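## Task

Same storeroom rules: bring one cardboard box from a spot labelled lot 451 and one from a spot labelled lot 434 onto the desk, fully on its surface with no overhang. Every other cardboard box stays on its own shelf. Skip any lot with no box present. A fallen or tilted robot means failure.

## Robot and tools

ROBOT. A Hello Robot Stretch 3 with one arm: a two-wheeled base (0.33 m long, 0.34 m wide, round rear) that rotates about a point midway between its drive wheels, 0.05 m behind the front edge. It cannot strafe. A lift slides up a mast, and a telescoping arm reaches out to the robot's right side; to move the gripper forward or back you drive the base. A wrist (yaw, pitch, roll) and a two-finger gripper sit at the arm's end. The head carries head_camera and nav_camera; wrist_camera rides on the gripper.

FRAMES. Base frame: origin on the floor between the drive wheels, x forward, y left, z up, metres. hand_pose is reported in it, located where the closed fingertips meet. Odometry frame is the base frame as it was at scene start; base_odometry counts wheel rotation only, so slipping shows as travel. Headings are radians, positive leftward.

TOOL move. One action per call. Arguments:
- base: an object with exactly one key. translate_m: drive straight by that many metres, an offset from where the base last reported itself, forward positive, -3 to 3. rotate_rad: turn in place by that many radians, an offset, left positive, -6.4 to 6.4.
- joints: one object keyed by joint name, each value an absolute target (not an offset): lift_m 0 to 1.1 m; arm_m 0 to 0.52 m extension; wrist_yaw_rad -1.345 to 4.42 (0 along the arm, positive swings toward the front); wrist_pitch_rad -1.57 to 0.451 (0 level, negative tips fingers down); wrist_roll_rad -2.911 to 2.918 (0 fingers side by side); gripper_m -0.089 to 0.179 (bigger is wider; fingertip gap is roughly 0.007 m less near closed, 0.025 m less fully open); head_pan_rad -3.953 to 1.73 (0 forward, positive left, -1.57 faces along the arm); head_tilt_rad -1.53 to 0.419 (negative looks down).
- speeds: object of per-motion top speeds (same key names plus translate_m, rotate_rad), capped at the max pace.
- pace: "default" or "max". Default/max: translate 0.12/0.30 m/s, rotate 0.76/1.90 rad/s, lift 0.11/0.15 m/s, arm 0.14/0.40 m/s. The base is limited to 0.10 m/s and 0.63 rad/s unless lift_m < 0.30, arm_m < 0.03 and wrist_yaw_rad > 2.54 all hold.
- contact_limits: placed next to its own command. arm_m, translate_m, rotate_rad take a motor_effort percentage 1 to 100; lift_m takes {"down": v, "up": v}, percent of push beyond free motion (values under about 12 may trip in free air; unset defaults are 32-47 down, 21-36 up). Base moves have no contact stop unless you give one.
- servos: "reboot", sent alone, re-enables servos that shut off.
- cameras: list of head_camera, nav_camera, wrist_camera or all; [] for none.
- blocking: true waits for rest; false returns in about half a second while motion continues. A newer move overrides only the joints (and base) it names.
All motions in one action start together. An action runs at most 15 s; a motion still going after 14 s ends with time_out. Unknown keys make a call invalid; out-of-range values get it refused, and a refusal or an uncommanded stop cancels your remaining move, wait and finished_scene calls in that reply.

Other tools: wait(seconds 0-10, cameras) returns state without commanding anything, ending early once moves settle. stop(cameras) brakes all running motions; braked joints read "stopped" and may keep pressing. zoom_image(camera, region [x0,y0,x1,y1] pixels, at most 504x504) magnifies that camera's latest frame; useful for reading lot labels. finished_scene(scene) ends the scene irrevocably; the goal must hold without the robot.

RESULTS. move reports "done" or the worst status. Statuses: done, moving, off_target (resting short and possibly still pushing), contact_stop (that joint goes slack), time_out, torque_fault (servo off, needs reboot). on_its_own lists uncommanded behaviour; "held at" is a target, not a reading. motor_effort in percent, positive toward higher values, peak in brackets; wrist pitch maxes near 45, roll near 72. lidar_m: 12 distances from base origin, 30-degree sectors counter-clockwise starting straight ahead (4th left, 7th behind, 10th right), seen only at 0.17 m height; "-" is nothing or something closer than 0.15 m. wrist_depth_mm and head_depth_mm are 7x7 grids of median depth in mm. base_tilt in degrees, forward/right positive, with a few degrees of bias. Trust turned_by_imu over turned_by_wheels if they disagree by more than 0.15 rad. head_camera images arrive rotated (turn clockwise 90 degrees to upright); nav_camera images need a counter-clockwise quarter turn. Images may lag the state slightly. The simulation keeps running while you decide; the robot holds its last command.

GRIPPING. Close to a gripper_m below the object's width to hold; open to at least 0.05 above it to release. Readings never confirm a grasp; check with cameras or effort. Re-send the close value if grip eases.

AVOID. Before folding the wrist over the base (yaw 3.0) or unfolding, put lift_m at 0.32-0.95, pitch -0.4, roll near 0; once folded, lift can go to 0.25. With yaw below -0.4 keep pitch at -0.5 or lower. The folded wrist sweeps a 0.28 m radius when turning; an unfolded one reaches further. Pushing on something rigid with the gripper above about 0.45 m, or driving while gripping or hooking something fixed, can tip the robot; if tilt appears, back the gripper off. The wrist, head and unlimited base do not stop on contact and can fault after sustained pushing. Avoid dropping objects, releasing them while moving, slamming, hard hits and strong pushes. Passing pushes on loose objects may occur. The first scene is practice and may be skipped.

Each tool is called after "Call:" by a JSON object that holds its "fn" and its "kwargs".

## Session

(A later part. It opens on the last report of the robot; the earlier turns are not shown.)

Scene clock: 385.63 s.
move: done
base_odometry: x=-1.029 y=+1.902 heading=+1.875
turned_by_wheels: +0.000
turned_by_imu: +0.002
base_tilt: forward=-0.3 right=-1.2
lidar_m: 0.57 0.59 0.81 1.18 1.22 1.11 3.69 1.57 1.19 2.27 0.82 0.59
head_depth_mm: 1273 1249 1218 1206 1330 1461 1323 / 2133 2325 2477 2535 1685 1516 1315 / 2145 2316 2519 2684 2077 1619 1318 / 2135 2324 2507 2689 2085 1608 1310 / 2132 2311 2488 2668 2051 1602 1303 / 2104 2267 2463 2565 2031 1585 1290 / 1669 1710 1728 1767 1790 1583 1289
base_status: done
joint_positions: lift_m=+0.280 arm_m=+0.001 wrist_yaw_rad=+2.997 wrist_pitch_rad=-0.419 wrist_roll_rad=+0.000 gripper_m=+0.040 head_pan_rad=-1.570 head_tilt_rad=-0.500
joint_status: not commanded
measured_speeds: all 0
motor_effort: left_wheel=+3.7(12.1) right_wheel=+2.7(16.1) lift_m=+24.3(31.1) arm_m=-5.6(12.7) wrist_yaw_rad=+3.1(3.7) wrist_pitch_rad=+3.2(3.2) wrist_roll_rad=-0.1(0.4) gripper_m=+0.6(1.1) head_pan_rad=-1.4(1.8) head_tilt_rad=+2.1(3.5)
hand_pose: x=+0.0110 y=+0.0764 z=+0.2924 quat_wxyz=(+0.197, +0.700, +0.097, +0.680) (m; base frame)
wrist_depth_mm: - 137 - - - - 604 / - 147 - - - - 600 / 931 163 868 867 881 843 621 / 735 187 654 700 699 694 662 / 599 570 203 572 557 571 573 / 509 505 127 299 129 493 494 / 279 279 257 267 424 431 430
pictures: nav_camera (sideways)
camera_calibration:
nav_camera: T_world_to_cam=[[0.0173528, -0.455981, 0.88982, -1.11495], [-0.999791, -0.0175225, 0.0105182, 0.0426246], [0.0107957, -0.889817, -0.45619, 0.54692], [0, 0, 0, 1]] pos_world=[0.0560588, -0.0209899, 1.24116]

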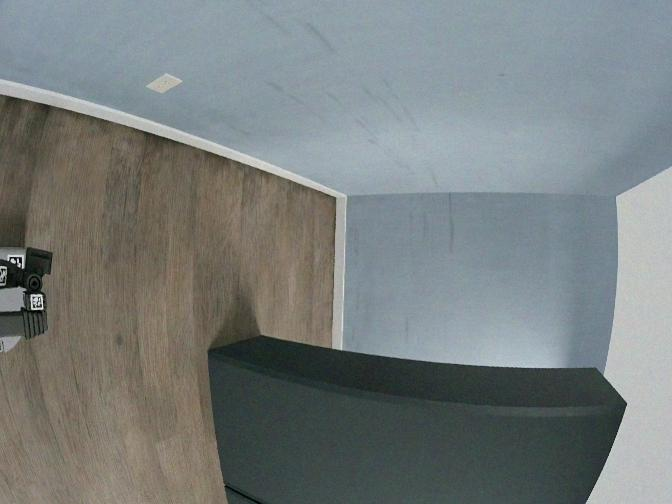

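Call:
{"fn": "move", "kwargs": {"base": {"rotate_rad":-1.6}, "pace": "max", "cameras": []}}

Call:
{"fn": "move", "kwargs": {"base": {"translate_m":2.0}, "pace": "max", "contact_limits": {"translate_m":45}, "cameras": ["head_camera","nav_camera"]}}

Scene clock: 402.03 s.
move: done
base_odometry: x=-1.029 y=+1.902 heading=+0.276
turned_by_wheels: -1.600
turned_by_imu: -1.569
base_tilt: forward=-0.3 right=-1.2
lidar_m: 2.33 0.82 0.60 0.57 0.59 0.80 1.18 1.22 1.11 3.66 1.58 1.19
head_depth_mm: 3199 3110 2717 1382 1711 1628 1283 / 3450 3747 3732 2560 2034 1620 1309 / 3508 3714 - 2974 2078 1621 1320 / 3477 3700 - 2923 2089 1595 1301 / 3366 3658 - 2924 2074 1589 1297 / 3398 3674 3874 2900 2024 1583 1295 / 3126 3334 3393 2875 2026 1576 1288
base_status: done
joint_positions: lift_m=+0.280 arm_m=+0.001 wrist_yaw_rad=+2.997 wrist_pitch_rad=-0.419 wrist_roll_rad=+0.000 gripper_m=+0.040 head_pan_rad=-1.570 head_tilt_rad=-0.500
joint_status: not commanded
measured_speeds: all 0
motor_effort: left_wheel=+4.5(15.0) right_wheel=-7.7(14.3) lift_m=+25.6(25.9) arm_m=-12.0(12.0) wrist_yaw_rad=+1.6(3.0) wrist_pitch_rad=+3.1(3.2) wrist_roll_rad=-0.1(0.3) gripper_m=+1.2(1.2) head_pan_rad=-1.3(1.6) head_tilt_rad=+2.4(3.0)
hand_pose: x=+0.0110 y=+0.0764 z=+0.2924 quat_wxyz=(+0.197, +0.700, +0.097, +0.680) (m; base frame)
wrist_depth_mm: 519 137 548 571 584 600 620 / 570 148 595 615 623 - - / 617 162 173 - - - - / - 183 191 689 699 706 683 / 596 573 203 570 558 578 575 / 513 503 126 298 129 494 492 / 281 281 258 267 423 432 429
pictures: none
No camera images: "cameras" was empty.

Scene clock: 410.13 s.
move: done
base_odometry: x=+0.896 y=+2.447 heading=+0.275
turned_by_wheels: +0.000
turned_by_imu: +0.002
base_tilt: forward=-0.4 right=-1.2
lidar_m: 0.58 0.60 0.62 0.60 0.62 0.84 2.24 0.61 0.60 2.26 0.83 0.61
head_depth_mm: 1249 1190 1251 1391 1320 1444 1245 / 1890 2046 2177 1918 1595 1567 1313 / 3367 3585 3108 2625 2093 1617 1314 / 3424 3684 - 2940 2090 1606 1302 / 3434 3655 - 2933 2059 1587 1296 / 2662 2747 2861 2568 2041 1574 1295 / 1748 1779 1808 1841 1835 1572 1285
base_status: done
joint_positions: lift_m=+0.280 arm_m=+0.001 wrist_yaw_rad=+2.997 wrist_pitch_rad=-0.419 wrist_roll_rad=+0.000 gripper_m=+0.040 head_pan_rad=-1.570 head_tilt_rad=-0.500
joint_status: not commanded
measured_speeds: all 0
motor_effort: left_wheel=-0.2(13.1) right_wheel=+4.5(14.2) lift_m=+27.1(27.7) arm_m=-10.2(13.3) wrist_yaw_rad=+1.2(3.3) wrist_pitch_rad=+3.0(3.2) wrist_roll_rad=+0.0(0.4) gripper_m=+0.7(1.1) head_pan_rad=-0.6(1.5) head_tilt_rad=+1.4(3.1)
contact_limits: translate_m 45 (maximum 100)
hand_pose: x=+0.0110 y=+0.0764 z=+0.2924 quat_wxyz=(+0.197, +0.700, +0.097, +0.680) (m; base frame)
wrist_depth_mm: 535 137 570 596 608 630 629 / 592 148 613 638 - - 683 / 628 162 170 - - - 715 / 693 183 191 710 705 697 655 / 599 578 202 567 562 576 574 / 507 503 126 301 129 494 491 / 278 278 256 269 422 433 434
pictures: head_camera (sideways), nav_camera (sideways)
camera_calibration:
head_camera: T_world_to_cam=[[-0.0465761, 0.43224, -0.900555, 1.18761], [0.997507, -0.0277251, -0.0648976, 0.0779924], [-0.0530193, -0.901332, -0.429871, 0.515369], [0, 0, 0, 1]] pos_world=[0.00484101, -0.046653, 1.29612]
nav_camera: T_world_to_cam=[[0.0173528, -0.455981, 0.88982, -1.11495], [-0.999791, -0.0175225, 0.0105182, 0.0426246], [0.0107957, -0.889817, -0.45619, 0.54692], [0, 0, 0, 1]] pos_world=[0.0560588, -0.0209899, 1.24116]

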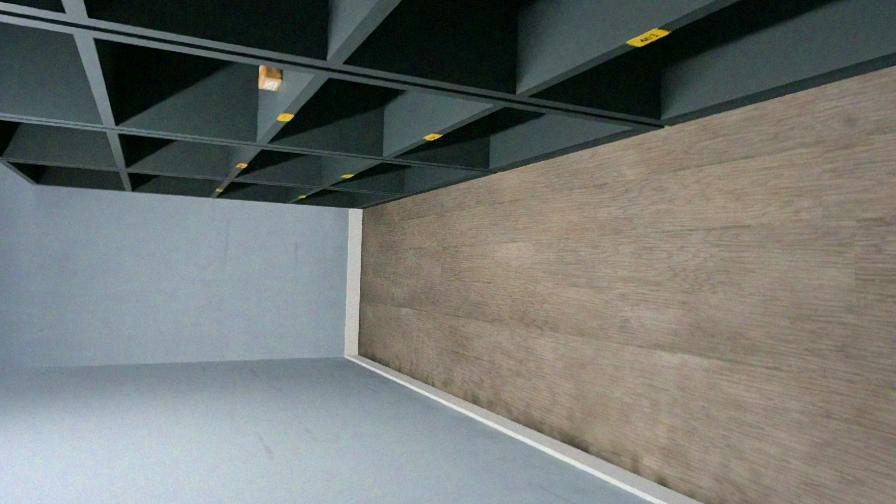

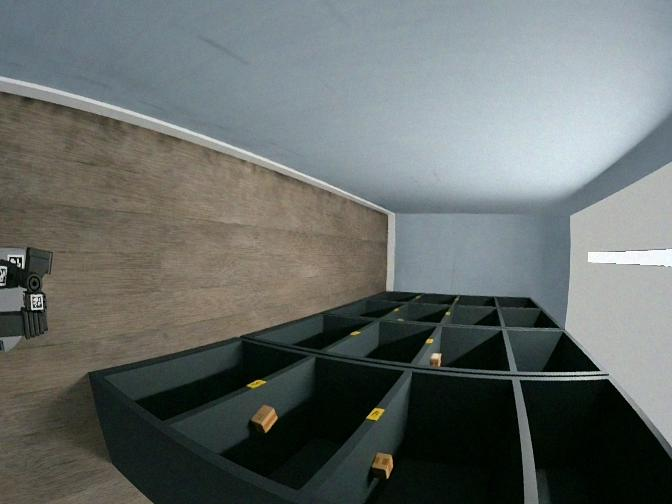

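Call:
{"fn": "zoom_image", "kwargs": {"camera": "nav_camera", "region": [220, 280, 460, 490]}}

Call:
{"fn": "move", "kwargs": {"base": {"translate_m":0.13}, "cameras": []}}

Call:
{"fn": "move", "kwargs": {"base": {"rotate_rad":-1.6}, "pace": "max", "joints": {"head_pan_rad":-1.2,"head_tilt_rad":-0.5}, "cameras": ["head_camera","nav_camera"]}}

Call:
{"fn": "zoom_image", "kwargs": {"camera": "nav_camera", "region": [200, 50, 460, 300]}}

Scaled by 2.100 from the camera's 672x504 image, which has a finer 792x594 frame.

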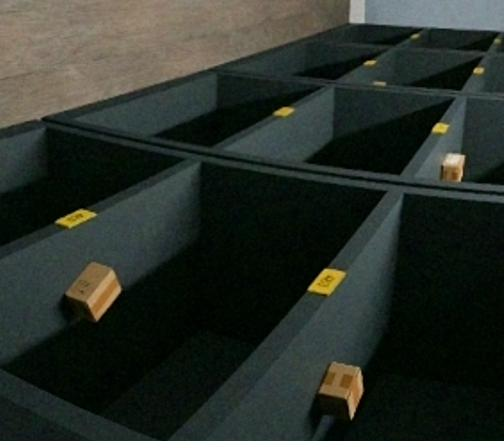

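Scene clock: 429.03 s.
move: done
base_odometry: x=+1.021 y=+2.482 heading=+0.276
turned_by_wheels: +0.000
turned_by_imu: +0.000
base_tilt: forward=-0.4 right=-1.3
lidar_m: 0.45 0.47 0.62 0.60 0.62 0.84 2.25 0.70 1.41 1.85 0.65 0.47
head_depth_mm: 1858 1988 1729 1464 1566 1546 1317 / 2599 2757 2250 2408 2006 1622 1325 / 3451 3651 - 2955 2103 1606 1303 / 3424 3714 - 2951 2076 1600 1311 / 3380 3657 - 2926 2058 1588 1302 / 2073 2142 2199 2263 1984 1582 1287 / 1358 1378 1404 1432 1454 1452 1280
base_status: done
joint_positions: lift_m=+0.280 arm_m=+0.001 wrist_yaw_rad=+2.997 wrist_pitch_rad=-0.419 wrist_roll_rad=+0.000 gripper_m=+0.040 head_pan_rad=-1.570 head_tilt_rad=-0.500
joint_status: not commanded
measured_speeds: all 0
motor_effort: left_wheel=+7.8(8.7) right_wheel=+2.4(10.9) lift_m=+28.0(28.6) arm_m=-7.9(9.0) wrist_yaw_rad=+1.7(3.2) wrist_pitch_rad=+3.1(3.2) wrist_roll_rad=-0.1(0.3) gripper_m=+0.6(0.9) head_pan_rad=-0.9(1.3) head_tilt_rad=+1.3(2.4)
hand_pose: x=+0.0110 y=+0.0764 z=+0.2924 quat_wxyz=(+0.197, +0.700, +0.097, +0.680) (m; base frame)
wrist_depth_mm: 542 137 581 593 624 621 485 / 598 147 613 629 - 688 495 / 635 162 171 - - 723 499 / 696 183 192 691 710 700 504 / 597 576 204 564 559 581 515 / 510 510 127 299 129 495 477 / 280 280 257 268 421 433 431
pictures: none
No camera images: "cameras" was empty.

Scene clock: 431.17 s.
move: done
base_odometry: x=+1.021 y=+2.482 heading=-1.324
turned_by_wheels: -1.600
turned_by_imu: -1.569
base_tilt: forward=-0.3 right=-1.2
lidar_m: 1.91 0.66 0.47 0.45 0.47 0.63 0.60 0.62 0.84 2.17 0.70 1.40
head_depth_mm: 2667 2838 3031 3072 2116 1630 1329 / 2742 2903 3118 3033 2089 1619 1313 / 2832 3068 3247 2973 2080 1612 1312 / 2926 3161 3313 2926 2064 1605 1306 / 781 843 914 1002 1103 1229 1266 / 645 685 730 787 850 918 1036 / 550 586 642 711 1111 962 1220
base_status: done
joint_positions: lift_m=+0.280 arm_m=+0.001 wrist_yaw_rad=+2.997 wrist_pitch_rad=-0.419 wrist_roll_rad=+0.000 gripper_m=+0.040 head_pan_rad=-1.195 head_tilt_rad=-0.500
joint_status: all done
measured_speeds: all 0
motor_effort: left_wheel=+5.3(14.9) right_wheel=-6.6(14.7) lift_m=+29.2(29.5) arm_m=-12.2(13.2) wrist_yaw_rad=+1.6(2.9) wrist_pitch_rad=+3.1(3.1) wrist_roll_rad=-0.2(0.3) gripper_m=+0.5(0.9) head_pan_rad=-2.9(5.4) head_tilt_rad=+1.2(5.1)
hand_pose: x=+0.0110 y=+0.0764 z=+0.2924 quat_wxyz=(+0.197, +0.700, +0.097, +0.680) (m; base frame)
wrist_depth_mm: 424 137 444 456 478 489 508 / 457 148 481 499 517 526 537 / 497 162 517 535 - - - / 538 182 188 - - - 666 / 560 554 202 567 560 571 572 / 509 505 127 297 129 491 493 / 279 278 257 269 423 427 429
pictures: head_camera (sideways), nav_camera (sideways)
camera_calibration:
head_camera: T_world_to_cam=[[-0.201544, 0.385178, -0.900565, 1.18858], [0.938455, 0.339246, -0.0649259, 0.0784291], [0.280505, -0.858225, -0.429845, 0.513286], [0, 0, 0, 1]] pos_world=[0.0219689, -0.0439048, 1.29612]
nav_camera: T_world_to_cam=[[0.182994, -0.418011, 0.88982, -1.11599], [-0.924037, -0.382158, 0.0105044, 0.0420859], [0.335661, -0.824149, -0.45619, 0.544879], [0, 0, 0, 1]] pos_world=[0.0602134, -0.00135007, 1.24116]

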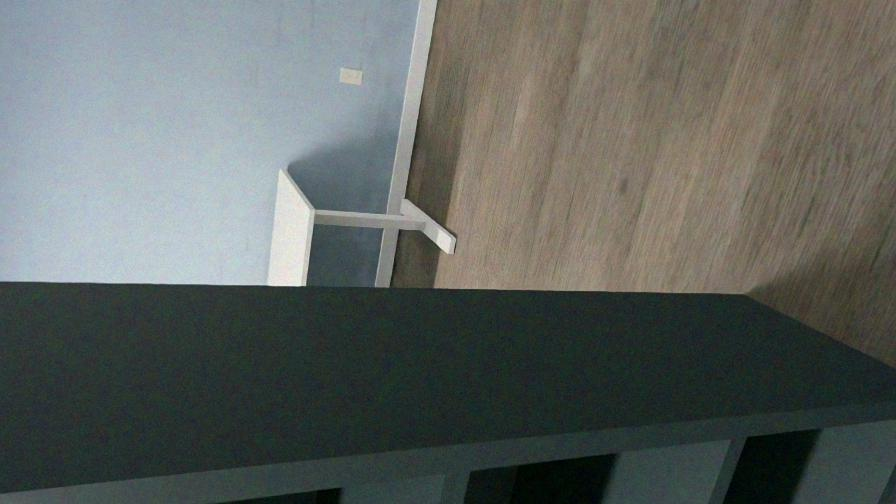

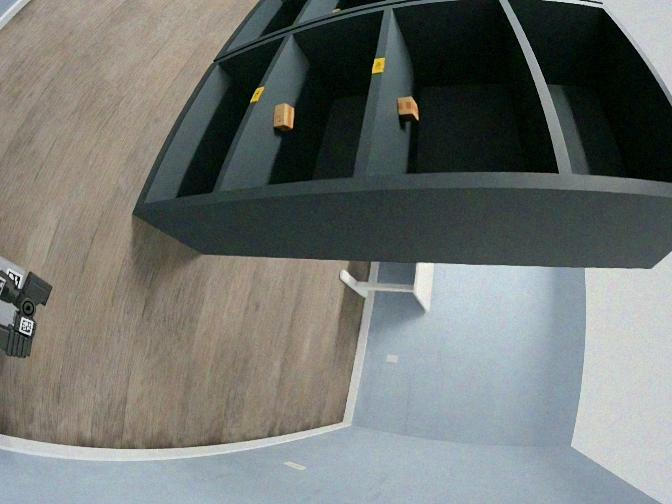

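Scaled by 1.938 from the camera's 672x504 image, which has a finer 792x594 frame.

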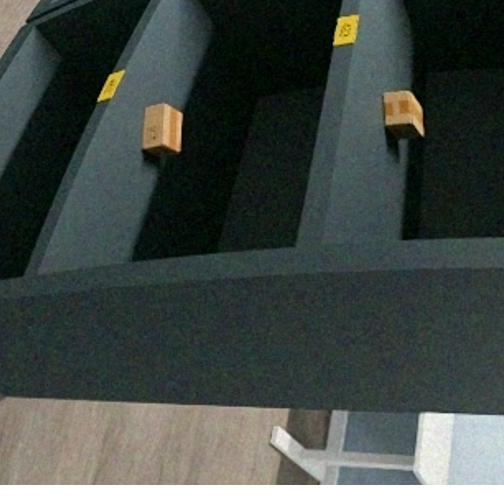

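Call:
{"fn": "move", "kwargs": {"base": {"translate_m":0.95}, "pace": "max", "joints": {"head_pan_rad":-1.57,"head_tilt_rad":-0.6}, "cameras": ["head_camera","nav_camera"]}}

Call:
{"fn": "zoom_image", "kwargs": {"camera": "nav_camera", "region": [120, 0, 420, 200]}}

Call:
{"fn": "zoom_image", "kwargs": {"camera": "nav_camera", "region": [120, 200, 420, 400]}}

Call:
{"fn": "zoom_image", "kwargs": {"camera": "nav_camera", "region": [120, 350, 420, 504]}}

Scene clock: 449.13 s.
move: done
base_odometry: x=+1.253 y=+1.561 heading=-1.324
turned_by_wheels: +0.000
turned_by_imu: +0.001
base_tilt: forward=-0.3 right=-1.1
lidar_m: 1.99 0.69 0.49 0.47 0.49 0.66 1.54 1.59 0.72 0.99 0.64 1.37
head_depth_mm: 808 890 925 635 1105 887 1143 / 807 888 912 658 1106 882 1164 / 805 885 899 653 1093 874 1159 / 800 881 880 647 1092 868 1153 / 798 878 872 640 1079 863 1149 / 797 878 861 635 1071 858 1151 / 796 877 846 628 1027 858 1104
base_status: done
joint_positions: lift_m=+0.280 arm_m=+0.001 wrist_yaw_rad=+2.998 wrist_pitch_rad=-0.419 wrist_roll_rad=+0.000 gripper_m=+0.040 head_pan_rad=-1.570 head_tilt_rad=-0.600
joint_status: all done
measured_speeds: all 0
motor_effort: left_wheel=+6.6(12.5) right_wheel=+0.2(14.8) lift_m=+29.8(30.6) arm_m=-7.3(10.7) wrist_yaw_rad=+1.5(3.0) wrist_pitch_rad=+3.1(3.2) wrist_roll_rad=+0.0(0.4) gripper_m=+0.4(0.8) head_pan_rad=+3.8(4.9) head_tilt_rad=-5.2(7.6)
hand_pose: x=+0.0110 y=+0.0764 z=+0.2924 quat_wxyz=(+0.197, +0.700, +0.097, +0.680) (m; base frame)
wrist_depth_mm: 436 137 464 480 495 514 523 / 472 148 497 522 528 539 - / 521 162 195 - - - - / - 178 188 - - 645 663 / 576 553 202 565 563 580 571 / 516 504 127 298 129 499 491 / 280 280 257 268 424 436 429
pictures: head_camera (sideways), nav_camera (sideways)
camera_calibration:
head_camera: T_world_to_cam=[[-0.0466927, 0.520089, -0.852835, 1.12535], [0.997496, -0.0211216, -0.0674936, 0.0813585], [-0.0531159, -0.853851, -0.517801, 0.62975], [0, 0, 0, 1]] pos_world=[0.00484038, -0.0458484, 1.29131]
nav_camera: T_world_to_cam=[[0.0174632, -0.542651, 0.839776, -1.04973], [-0.99979, -0.0184615, 0.00886112, 0.0447911], [0.0106951, -0.839755, -0.54286, 0.659671], [0, 0, 0, 1]] pos_world=[0.0560582, -0.0148496, 1.23925]

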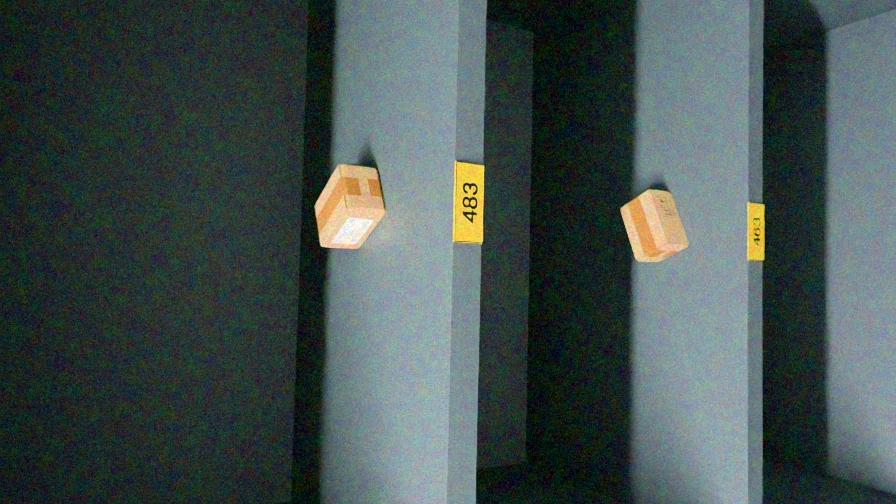

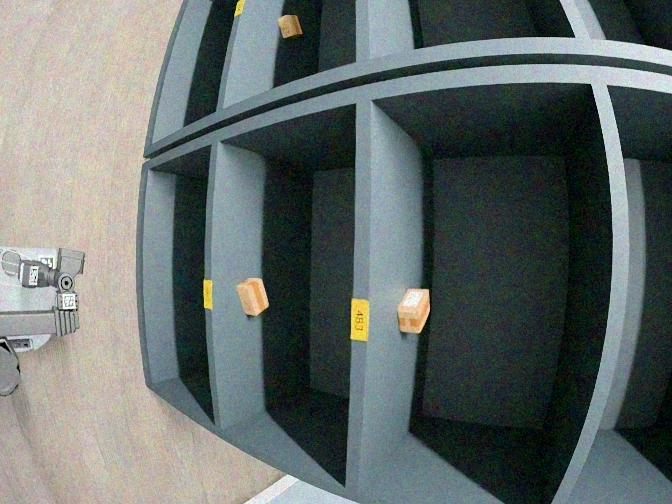

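Scaled by 1.680 from the camera's 672x504 image, which has a finer 792x594 frame.

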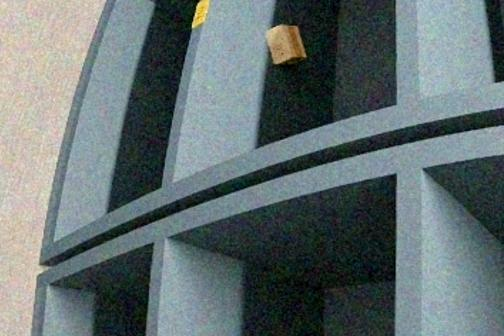

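Scaled by 1.680 from the camera's 672x504 image, which has a finer 792x594 frame.

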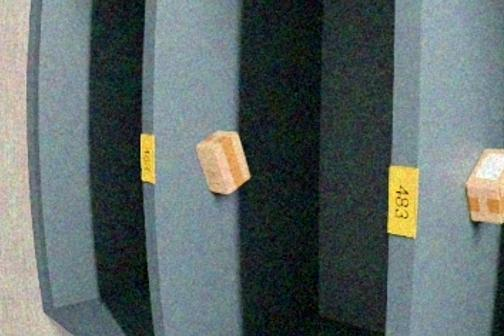

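Scaled by 1.680 from the camera's 672x504 image, which has a finer 792x594 frame.

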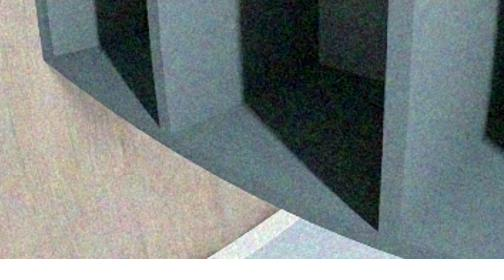

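Call:
{"fn": "move", "kwargs": {"base": {"translate_m":0.87}, "pace": "max", "cameras": ["head_camera","nav_camera"]}}

Call:
{"fn": "move", "kwargs": {"base": {"translate_m":0.87}, "pace": "max", "contact_limits": {"translate_m":45}, "cameras": ["head_camera","nav_camera"]}}

Scene clock: 459.17 s.
move: done
base_odometry: x=+1.465 y=+0.717 heading=-1.324
turned_by_wheels: +0.000
turned_by_imu: +0.002
base_tilt: forward=-0.2 right=-1.2
lidar_m: 2.05 0.71 0.51 0.49 0.51 0.68 1.79 1.41 0.66 0.97 0.67 0.72
head_depth_mm: 792 871 920 635 1036 886 1034 / 790 872 908 626 1102 879 1162 / 789 867 896 621 1092 875 1155 / 785 860 887 613 1093 868 1162 / 785 865 870 608 1075 863 1144 / 783 861 860 602 1070 860 1149 / 781 859 846 594 1064 854 1139
base_status: done
joint_positions: lift_m=+0.280 arm_m=+0.001 wrist_yaw_rad=+2.998 wrist_pitch_rad=-0.419 wrist_roll_rad=+0.000 gripper_m=+0.040 head_pan_rad=-1.570 head_tilt_rad=-0.600
joint_status: not commanded
measured_speeds: all 0
motor_effort: left_wheel=+5.0(13.4) right_wheel=+2.2(14.2) lift_m=+27.7(30.7) arm_m=-1.7(5.3) wrist_yaw_rad=+2.1(3.7) wrist_pitch_rad=+3.0(3.2) wrist_roll_rad=-0.2(0.3) gripper_m=+0.2(0.9) head_pan_rad=+2.9(3.8) head_tilt_rad=-5.1(6.0)
hand_pose: x=+0.0110 y=+0.0764 z=+0.2924 quat_wxyz=(+0.197, +0.700, +0.097, +0.680) (m; base frame)
wrist_depth_mm: 451 137 476 498 510 529 537 / 492 147 514 530 542 - - / 525 162 171 - - - - / - 179 188 - 650 670 657 / 576 556 203 562 564 580 574 / 510 510 127 299 129 498 493 / 278 280 256 269 423 429 431
pictures: head_camera (sideways), nav_camera (sideways)
camera_calibration:
head_camera: T_world_to_cam=[[-0.0467963, 0.520082, -0.852833, 1.12534], [0.997502, -0.0208958, -0.0674774, 0.0813476], [-0.0529144, -0.853861, -0.517805, 0.629755], [0, 0, 0, 1]] pos_world=[0.00484064, -0.0458483, 1.29131]
nav_camera: T_world_to_cam=[[0.0175719, -0.542648, 0.839777, -1.04974], [-0.999786, -0.0186879, 0.00884426, 0.0448095], [0.0108943, -0.839752, -0.54286, 0.65966], [0, 0, 0, 1]] pos_world=[0.0560593, -0.0148501, 1.23925]

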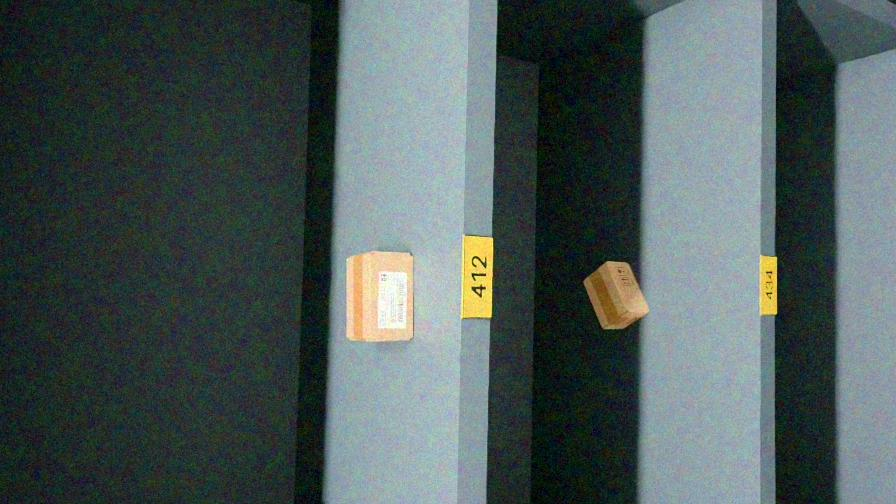

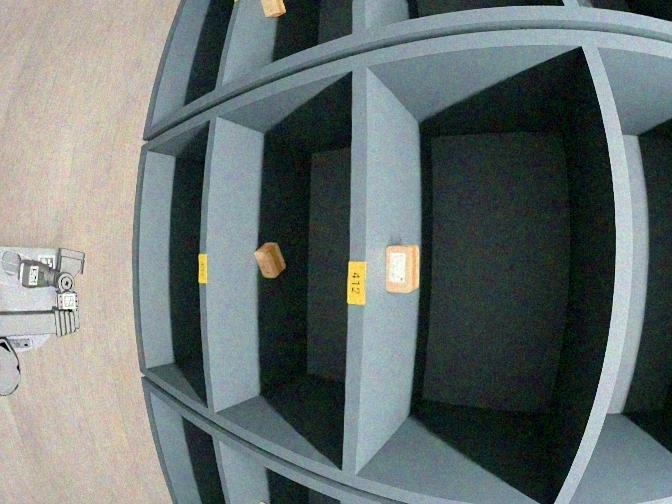

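Scene clock: 463.40 s.
move: done
base_odometry: x=+1.678 y=-0.126 heading=-1.324
turned_by_wheels: +0.000
turned_by_imu: +0.001
base_tilt: forward=-0.3 right=-1.2
lidar_m: 1.47 0.73 0.53 0.51 0.52 0.70 1.86 1.37 0.61 0.95 0.71 0.70
head_depth_mm: 780 845 852 603 880 833 909 / 774 851 908 598 1070 880 1109 / 776 854 901 592 1095 875 1132 / 773 852 886 616 1088 870 1127 / 770 848 747 609 1079 849 1120 / 771 842 856 603 1075 859 1115 / 767 846 847 596 1061 858 1116
base_status: done
joint_positions: lift_m=+0.280 arm_m=+0.001 wrist_yaw_rad=+2.998 wrist_pitch_rad=-0.419 wrist_roll_rad=+0.000 gripper_m=+0.040 head_pan_rad=-1.570 head_tilt_rad=-0.600
joint_status: not commanded
measured_speeds: all 0
motor_effort: left_wheel=+1.6(15.7) right_wheel=+6.9(10.9) lift_m=+26.6(30.9) arm_m=+1.0(2.3) wrist_yaw_rad=+1.0(2.8) wrist_pitch_rad=+3.0(3.2) wrist_roll_rad=-0.2(0.4) gripper_m=+0.6(0.9) head_pan_rad=+2.7(3.7) head_tilt_rad=-4.9(5.8)
contact_limits: translate_m 45 (maximum 100)
hand_pose: x=+0.0110 y=+0.0764 z=+0.2924 quat_wxyz=(+0.197, +0.700, +0.097, +0.680) (m; base frame)
wrist_depth_mm: 462 137 492 511 526 534 537 / 508 148 527 537 - - - / 542 161 171 - - - - / - 178 190 - 675 671 670 / 592 561 203 561 563 573 580 / 507 502 127 298 130 490 490 / 279 279 256 269 423 430 427
pictures: head_camera (sideways), nav_camera (sideways)
camera_calibration:
head_camera: T_world_to_cam=[[-0.0467963, 0.520082, -0.852833, 1.12534], [0.997502, -0.0208958, -0.0674774, 0.0813476], [-0.0529144, -0.853861, -0.517805, 0.629755], [0, 0, 0, 1]] pos_world=[0.00484064, -0.0458483, 1.29131]
nav_camera: T_world_to_cam=[[0.0175719, -0.542648, 0.839777, -1.04974], [-0.999786, -0.0186879, 0.00884426, 0.0448095], [0.0108943, -0.839752, -0.54286, 0.65966], [0, 0, 0, 1]] pos_world=[0.0560593, -0.0148501, 1.23925]

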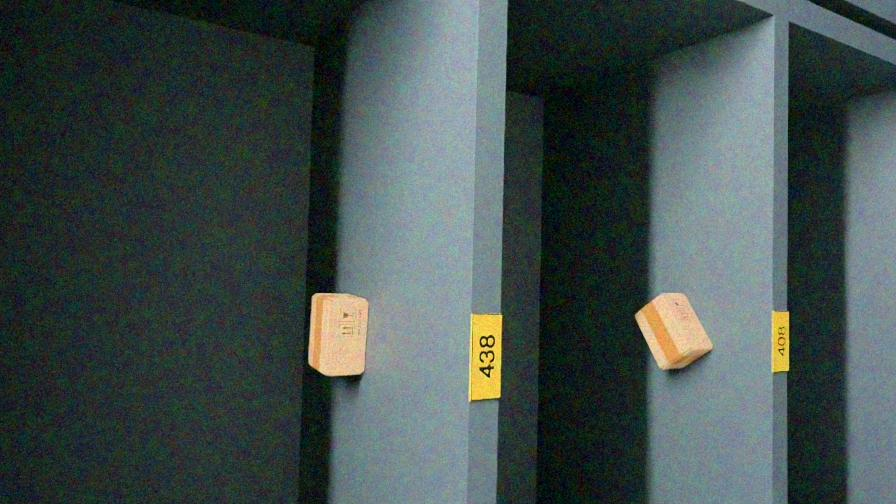

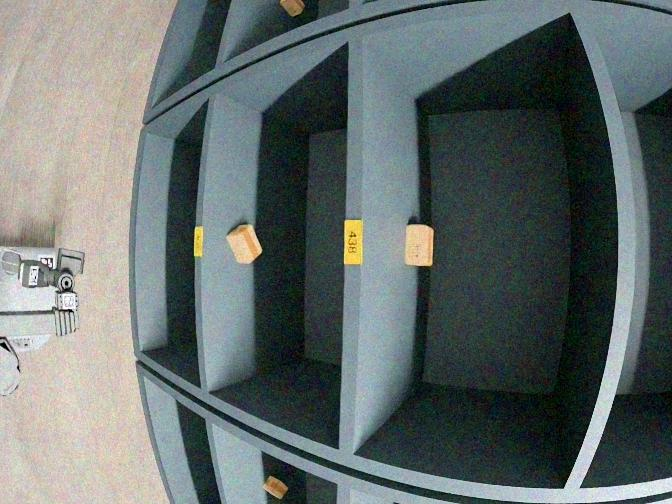

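Call:
{"fn": "move", "kwargs": {"base": {"translate_m":-0.97}, "pace": "max", "joints": {"lift_m":0.62,"head_tilt_rad":-0.5}, "cameras": []}}

Call:
{"fn": "move", "kwargs": {"joints": {"wrist_yaw_rad":0.6,"wrist_pitch_rad":-0.462}, "cameras": []}}

Call:
{"fn": "move", "kwargs": {"joints": {"gripper_m":0.17,"lift_m":0.6,"arm_m":0.2}, "cameras": ["wrist_camera","head_camera"]}}

Scene clock: 489.40 s.
move: done
base_odometry: x=+1.441 y=+0.814 heading=-1.324
turned_by_wheels: +0.000
turned_by_imu: -0.001
base_tilt: forward=-0.4 right=-1.2
lidar_m: 2.03 0.71 0.51 0.49 0.50 0.68 1.79 1.35 0.61 0.97 0.75 0.74
head_depth_mm: 758 837 827 733 722 795 792 / 799 864 942 732 971 959 823 / 794 861 931 725 1101 954 822 / 793 858 937 716 1116 948 819 / 794 856 927 675 1117 924 811 / 789 855 920 626 1114 905 806 / 786 852 913 689 1105 934 802
base_status: done
joint_positions: lift_m=+0.620 arm_m=+0.001 wrist_yaw_rad=+2.998 wrist_pitch_rad=-0.419 wrist_roll_rad=+0.000 gripper_m=+0.040 head_pan_rad=-1.570 head_tilt_rad=-0.500
joint_status: all done
measured_speeds: all 0
motor_effort: left_wheel=-1.4(12.5) right_wheel=-3.4(14.8) lift_m=+23.4(33.4) arm_m=+10.9(11.3) wrist_yaw_rad=+1.6(2.9) wrist_pitch_rad=+2.9(3.2) wrist_roll_rad=-0.1(0.4) gripper_m=+0.5(0.9) head_pan_rad=+1.8(3.3) head_tilt_rad=+4.6(5.9)
hand_pose: x=+0.0109 y=+0.0765 z=+0.6326 quat_wxyz=(+0.197, +0.700, +0.097, +0.680) (m; base frame)
wrist_depth_mm: 449 137 478 492 511 520 530 / 492 148 514 530 539 - - / 529 161 170 - - - - / - 179 188 - - - - / - - 201 - 152 - - / - - 127 - 126 883 856 / 777 - 261 793 764 785 785
pictures: none
No camera images: "cameras" was empty.

Scene clock: 491.60 s.
move: done
base_odometry: x=+1.441 y=+0.814 heading=-1.324
turned_by_wheels: +0.000
turned_by_imu: +0.000
base_tilt: forward=-0.4 right=-1.2
lidar_m: 2.03 0.71 0.51 0.49 0.50 0.68 1.78 1.35 0.61 0.97 0.75 0.74
head_depth_mm: 762 837 827 731 723 798 789 / 797 864 940 732 975 960 824 / 793 865 939 722 1096 955 821 / 795 860 934 716 1121 946 816 / 793 858 930 672 1121 927 812 / 789 854 923 626 1114 909 807 / 789 851 910 688 1111 932 804
base_status: not commanded
joint_positions: lift_m=+0.620 arm_m=+0.001 wrist_yaw_rad=+0.603 wrist_pitch_rad=-0.474 wrist_roll_rad=+0.000 gripper_m=+0.040 head_pan_rad=-1.570 head_tilt_rad=-0.500
joint_status: all done
measured_speeds: all 0
motor_effort: left_wheel=-1.5(2.0) right_wheel=-3.6(4.3) lift_m=+24.0(24.7) arm_m=+12.3(13.1) wrist_yaw_rad=-2.8(6.2) wrist_pitch_rad=+1.7(3.4) wrist_roll_rad=-0.1(0.3) gripper_m=+0.5(1.0) head_pan_rad=+1.6(2.4) head_tilt_rad=+3.4(4.8)
hand_pose: x=+0.1016 y=-0.3244 z=+0.6204 quat_wxyz=(+0.706, +0.363, -0.607, +0.046) (m; base frame)
wrist_depth_mm: - 510 - - - - - / - - 527 514 512 462 501 / - - 490 440 416 414 412 / - - - - 368 338 335 / - 986 157 - 152 316 293 / 887 874 125 - 127 - - / 770 781 734 732 - - -
pictures: none
No camera images: "cameras" was empty.

Scene clock: 494.30 s.
move: done
base_odometry: x=+1.441 y=+0.814 heading=-1.324
turned_by_wheels: +0.000
turned_by_imu: +0.000
base_tilt: forward=-0.4 right=-1.3
lidar_m: 2.03 0.71 0.51 0.49 0.50 0.68 1.79 1.36 0.61 0.97 0.75 0.73
head_depth_mm: 763 838 828 733 722 796 791 / 798 862 941 733 975 964 801 / 793 857 937 724 1102 954 491 / 793 858 933 715 1121 945 573 / 790 854 930 672 1121 927 579 / 790 851 920 627 1116 913 784 / 787 852 915 690 1104 931 802
base_status: not commanded
joint_positions: lift_m=+0.600 arm_m=+0.200 wrist_yaw_rad=+0.603 wrist_pitch_rad=-0.475 wrist_roll_rad=+0.000 gripper_m=+0.170 head_pan_rad=-1.570 head_tilt_rad=-0.500
joint_status: all done
measured_speeds: all 0
motor_effort: left_wheel=-1.3(2.0) right_wheel=-3.9(4.2) lift_m=+30.0(32.8) arm_m=+12.7(15.0) wrist_yaw_rad=-2.2(4.7) wrist_pitch_rad=+1.9(2.1) wrist_roll_rad=+0.1(0.3) gripper_m=+0.5(84.0) head_pan_rad=+1.2(2.3) head_tilt_rad=+3.6(4.3)
hand_pose: x=+0.1015 y=-0.5237 z=+0.6001 quat_wxyz=(+0.706, +0.363, -0.606, +0.045) (m; base frame)
wrist_depth_mm: 392 461 - - - - - / 408 472 492 487 483 451 429 / 408 388 385 379 323 354 368 / 977 326 313 311 304 303 302 / - 146 271 262 260 258 256 / 123 126 255 226 224 217 221 / 116 714 - 209 197 193 106
pictures: head_camera (sideways), wrist_camera
camera_calibration:
head_camera: T_world_to_cam=[[-0.0466693, 0.432116, -0.900609, 1.18768], [0.997508, -0.0276004, -0.0649334, 0.0780445], [-0.052916, -0.901395, -0.429751, 0.51521], [0, 0, 0, 1]] pos_world=[0.00484102, -0.0466534, 1.29612]
wrist_camera: T_world_to_cam=[[-0.802798, -0.595617, -0.0274802, -0.207237], [-0.355807, 0.515537, -0.779502, 0.806372], [0.478452, -0.616005, -0.625797, 0.170558], [0, 0, 0, 1]] pos_world=[0.0389395, -0.434083, 0.729608]

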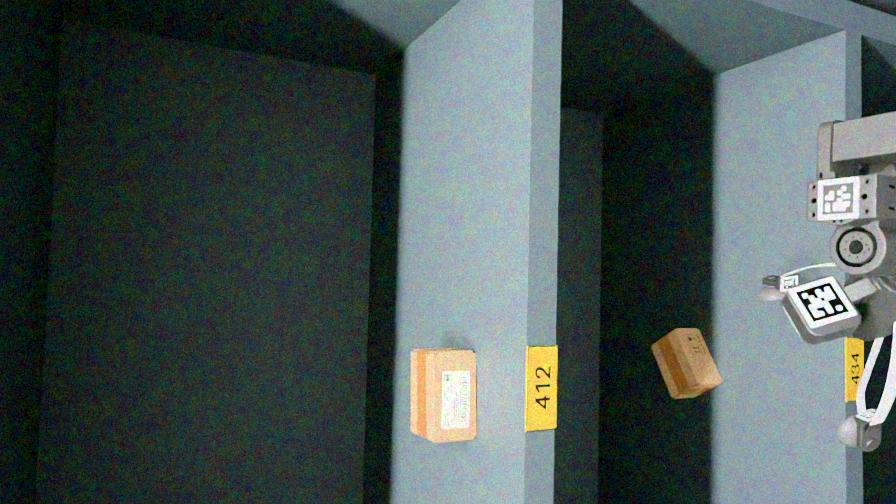

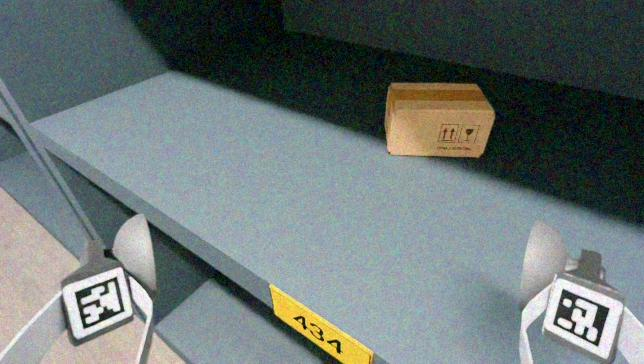

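Call:
{"fn": "move", "kwargs": {"base": {"translate_m":0.03}, "joints": {"arm_m":0.33,"lift_m":0.574}, "cameras": []}}

Call:
{"fn": "move", "kwargs": {"joints": {"arm_m":0.41}, "contact_limits": {"arm_m":35}, "cameras": ["wrist_camera"]}}

Scene clock: 505.17 s.
move: done
base_odometry: x=+1.448 y=+0.785 heading=-1.324
turned_by_wheels: +0.000
turned_by_imu: +0.000
base_tilt: forward=-0.3 right=-1.2
lidar_m: 2.04 0.71 0.51 0.49 0.50 0.68 1.79 1.38 0.63 0.97 0.72 0.72
head_depth_mm: 799 857 906 743 791 872 807 / 795 859 939 730 1062 954 805 / 796 857 934 722 1099 952 595 / 793 854 933 715 1092 949 675 / 790 852 931 638 1086 911 788 / 787 852 919 629 1109 935 788 / 786 850 913 694 1110 930 803
base_status: done
joint_positions: lift_m=+0.574 arm_m=+0.330 wrist_yaw_rad=+0.603 wrist_pitch_rad=-0.475 wrist_roll_rad=+0.000 gripper_m=+0.170 head_pan_rad=-1.570 head_tilt_rad=-0.500
joint_status: all done
measured_speeds: all 0
motor_effort: left_wheel=+2.8(8.7) right_wheel=+4.5(11.0) lift_m=+23.1(27.3) arm_m=+12.7(14.8) wrist_yaw_rad=-4.5(4.5) wrist_pitch_rad=+1.9(2.1) wrist_roll_rad=-0.1(0.4) gripper_m=+0.8(1.6) head_pan_rad=+1.2(1.8) head_tilt_rad=+2.8(3.6)
hand_pose: x=+0.1015 y=-0.6537 z=+0.5741 quat_wxyz=(+0.706, +0.363, -0.606, +0.045) (m; base frame)
wrist_depth_mm: 370 437 513 - - - - / 385 425 430 423 395 372 - / 336 336 331 328 228 321 319 / 274 271 269 258 201 253 260 / 231 229 228 225 218 217 221 / 123 140 197 194 194 188 191 / 116 170 173 172 170 166 106
pictures: none
No camera images: "cameras" was empty.

Scene clock: 506.97 s.
move: done
base_odometry: x=+1.448 y=+0.785 heading=-1.324
turned_by_wheels: +0.000
turned_by_imu: +0.000
base_tilt: forward=-0.4 right=-1.3
lidar_m: 2.04 0.71 0.51 0.49 0.50 0.68 1.78 1.39 0.62 0.97 0.71 0.72
head_depth_mm: 797 855 903 738 792 872 808 / 796 863 939 732 1067 963 800 / 796 859 937 724 1097 682 766 / 793 854 935 716 1095 691 815 / 793 853 931 636 1088 888 813 / 787 853 921 629 1107 909 807 / 787 848 912 691 1104 934 802
base_status: not commanded
joint_positions: lift_m=+0.574 arm_m=+0.410 wrist_yaw_rad=+0.603 wrist_pitch_rad=-0.475 wrist_roll_rad=+0.000 gripper_m=+0.170 head_pan_rad=-1.570 head_tilt_rad=-0.500
joint_status: all done
measured_speeds: all 0
motor_effort: left_wheel=+2.8(3.1) right_wheel=+5.2(6.1) lift_m=+23.5(24.3) arm_m=+13.7(14.7) wrist_yaw_rad=-3.0(4.5) wrist_pitch_rad=+2.0(2.1) wrist_roll_rad=+0.2(0.3) gripper_m=+0.4(1.2) head_pan_rad=+1.1(1.7) head_tilt_rad=+2.6(3.3)
contact_limits: arm_m 35 (drawing in: default 31, maximum 55; extending or still: default 40, maximum 69)
hand_pose: x=+0.1015 y=-0.7337 z=+0.5741 quat_wxyz=(+0.706, +0.363, -0.606, +0.045) (m; base frame)
wrist_depth_mm: 372 443 - - - - - / 388 425 424 400 - - - / 336 335 331 327 325 308 - / 275 271 269 188 255 262 260 / 231 228 213 157 163 222 220 / 123 141 195 156 155 188 190 / 116 169 172 171 167 165 106
pictures: wrist_camera
camera_calibration:
wrist_camera: T_world_to_cam=[[-0.802915, -0.595459, -0.0275035, -0.332988], [-0.355686, 0.515611, -0.779508, 0.894379], [0.478346, -0.616096, -0.625788, 0.024914], [0, 0, 0, 1]] pos_world=[0.0388397, -0.644083, 0.703608]

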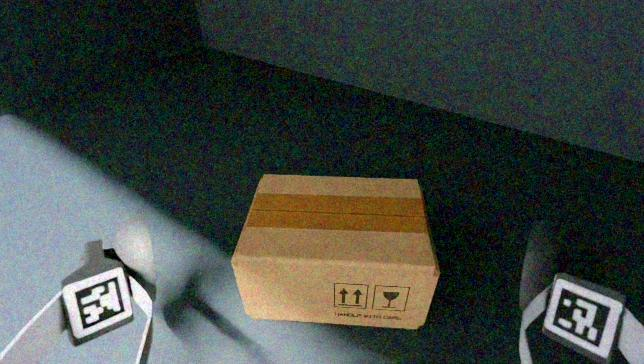

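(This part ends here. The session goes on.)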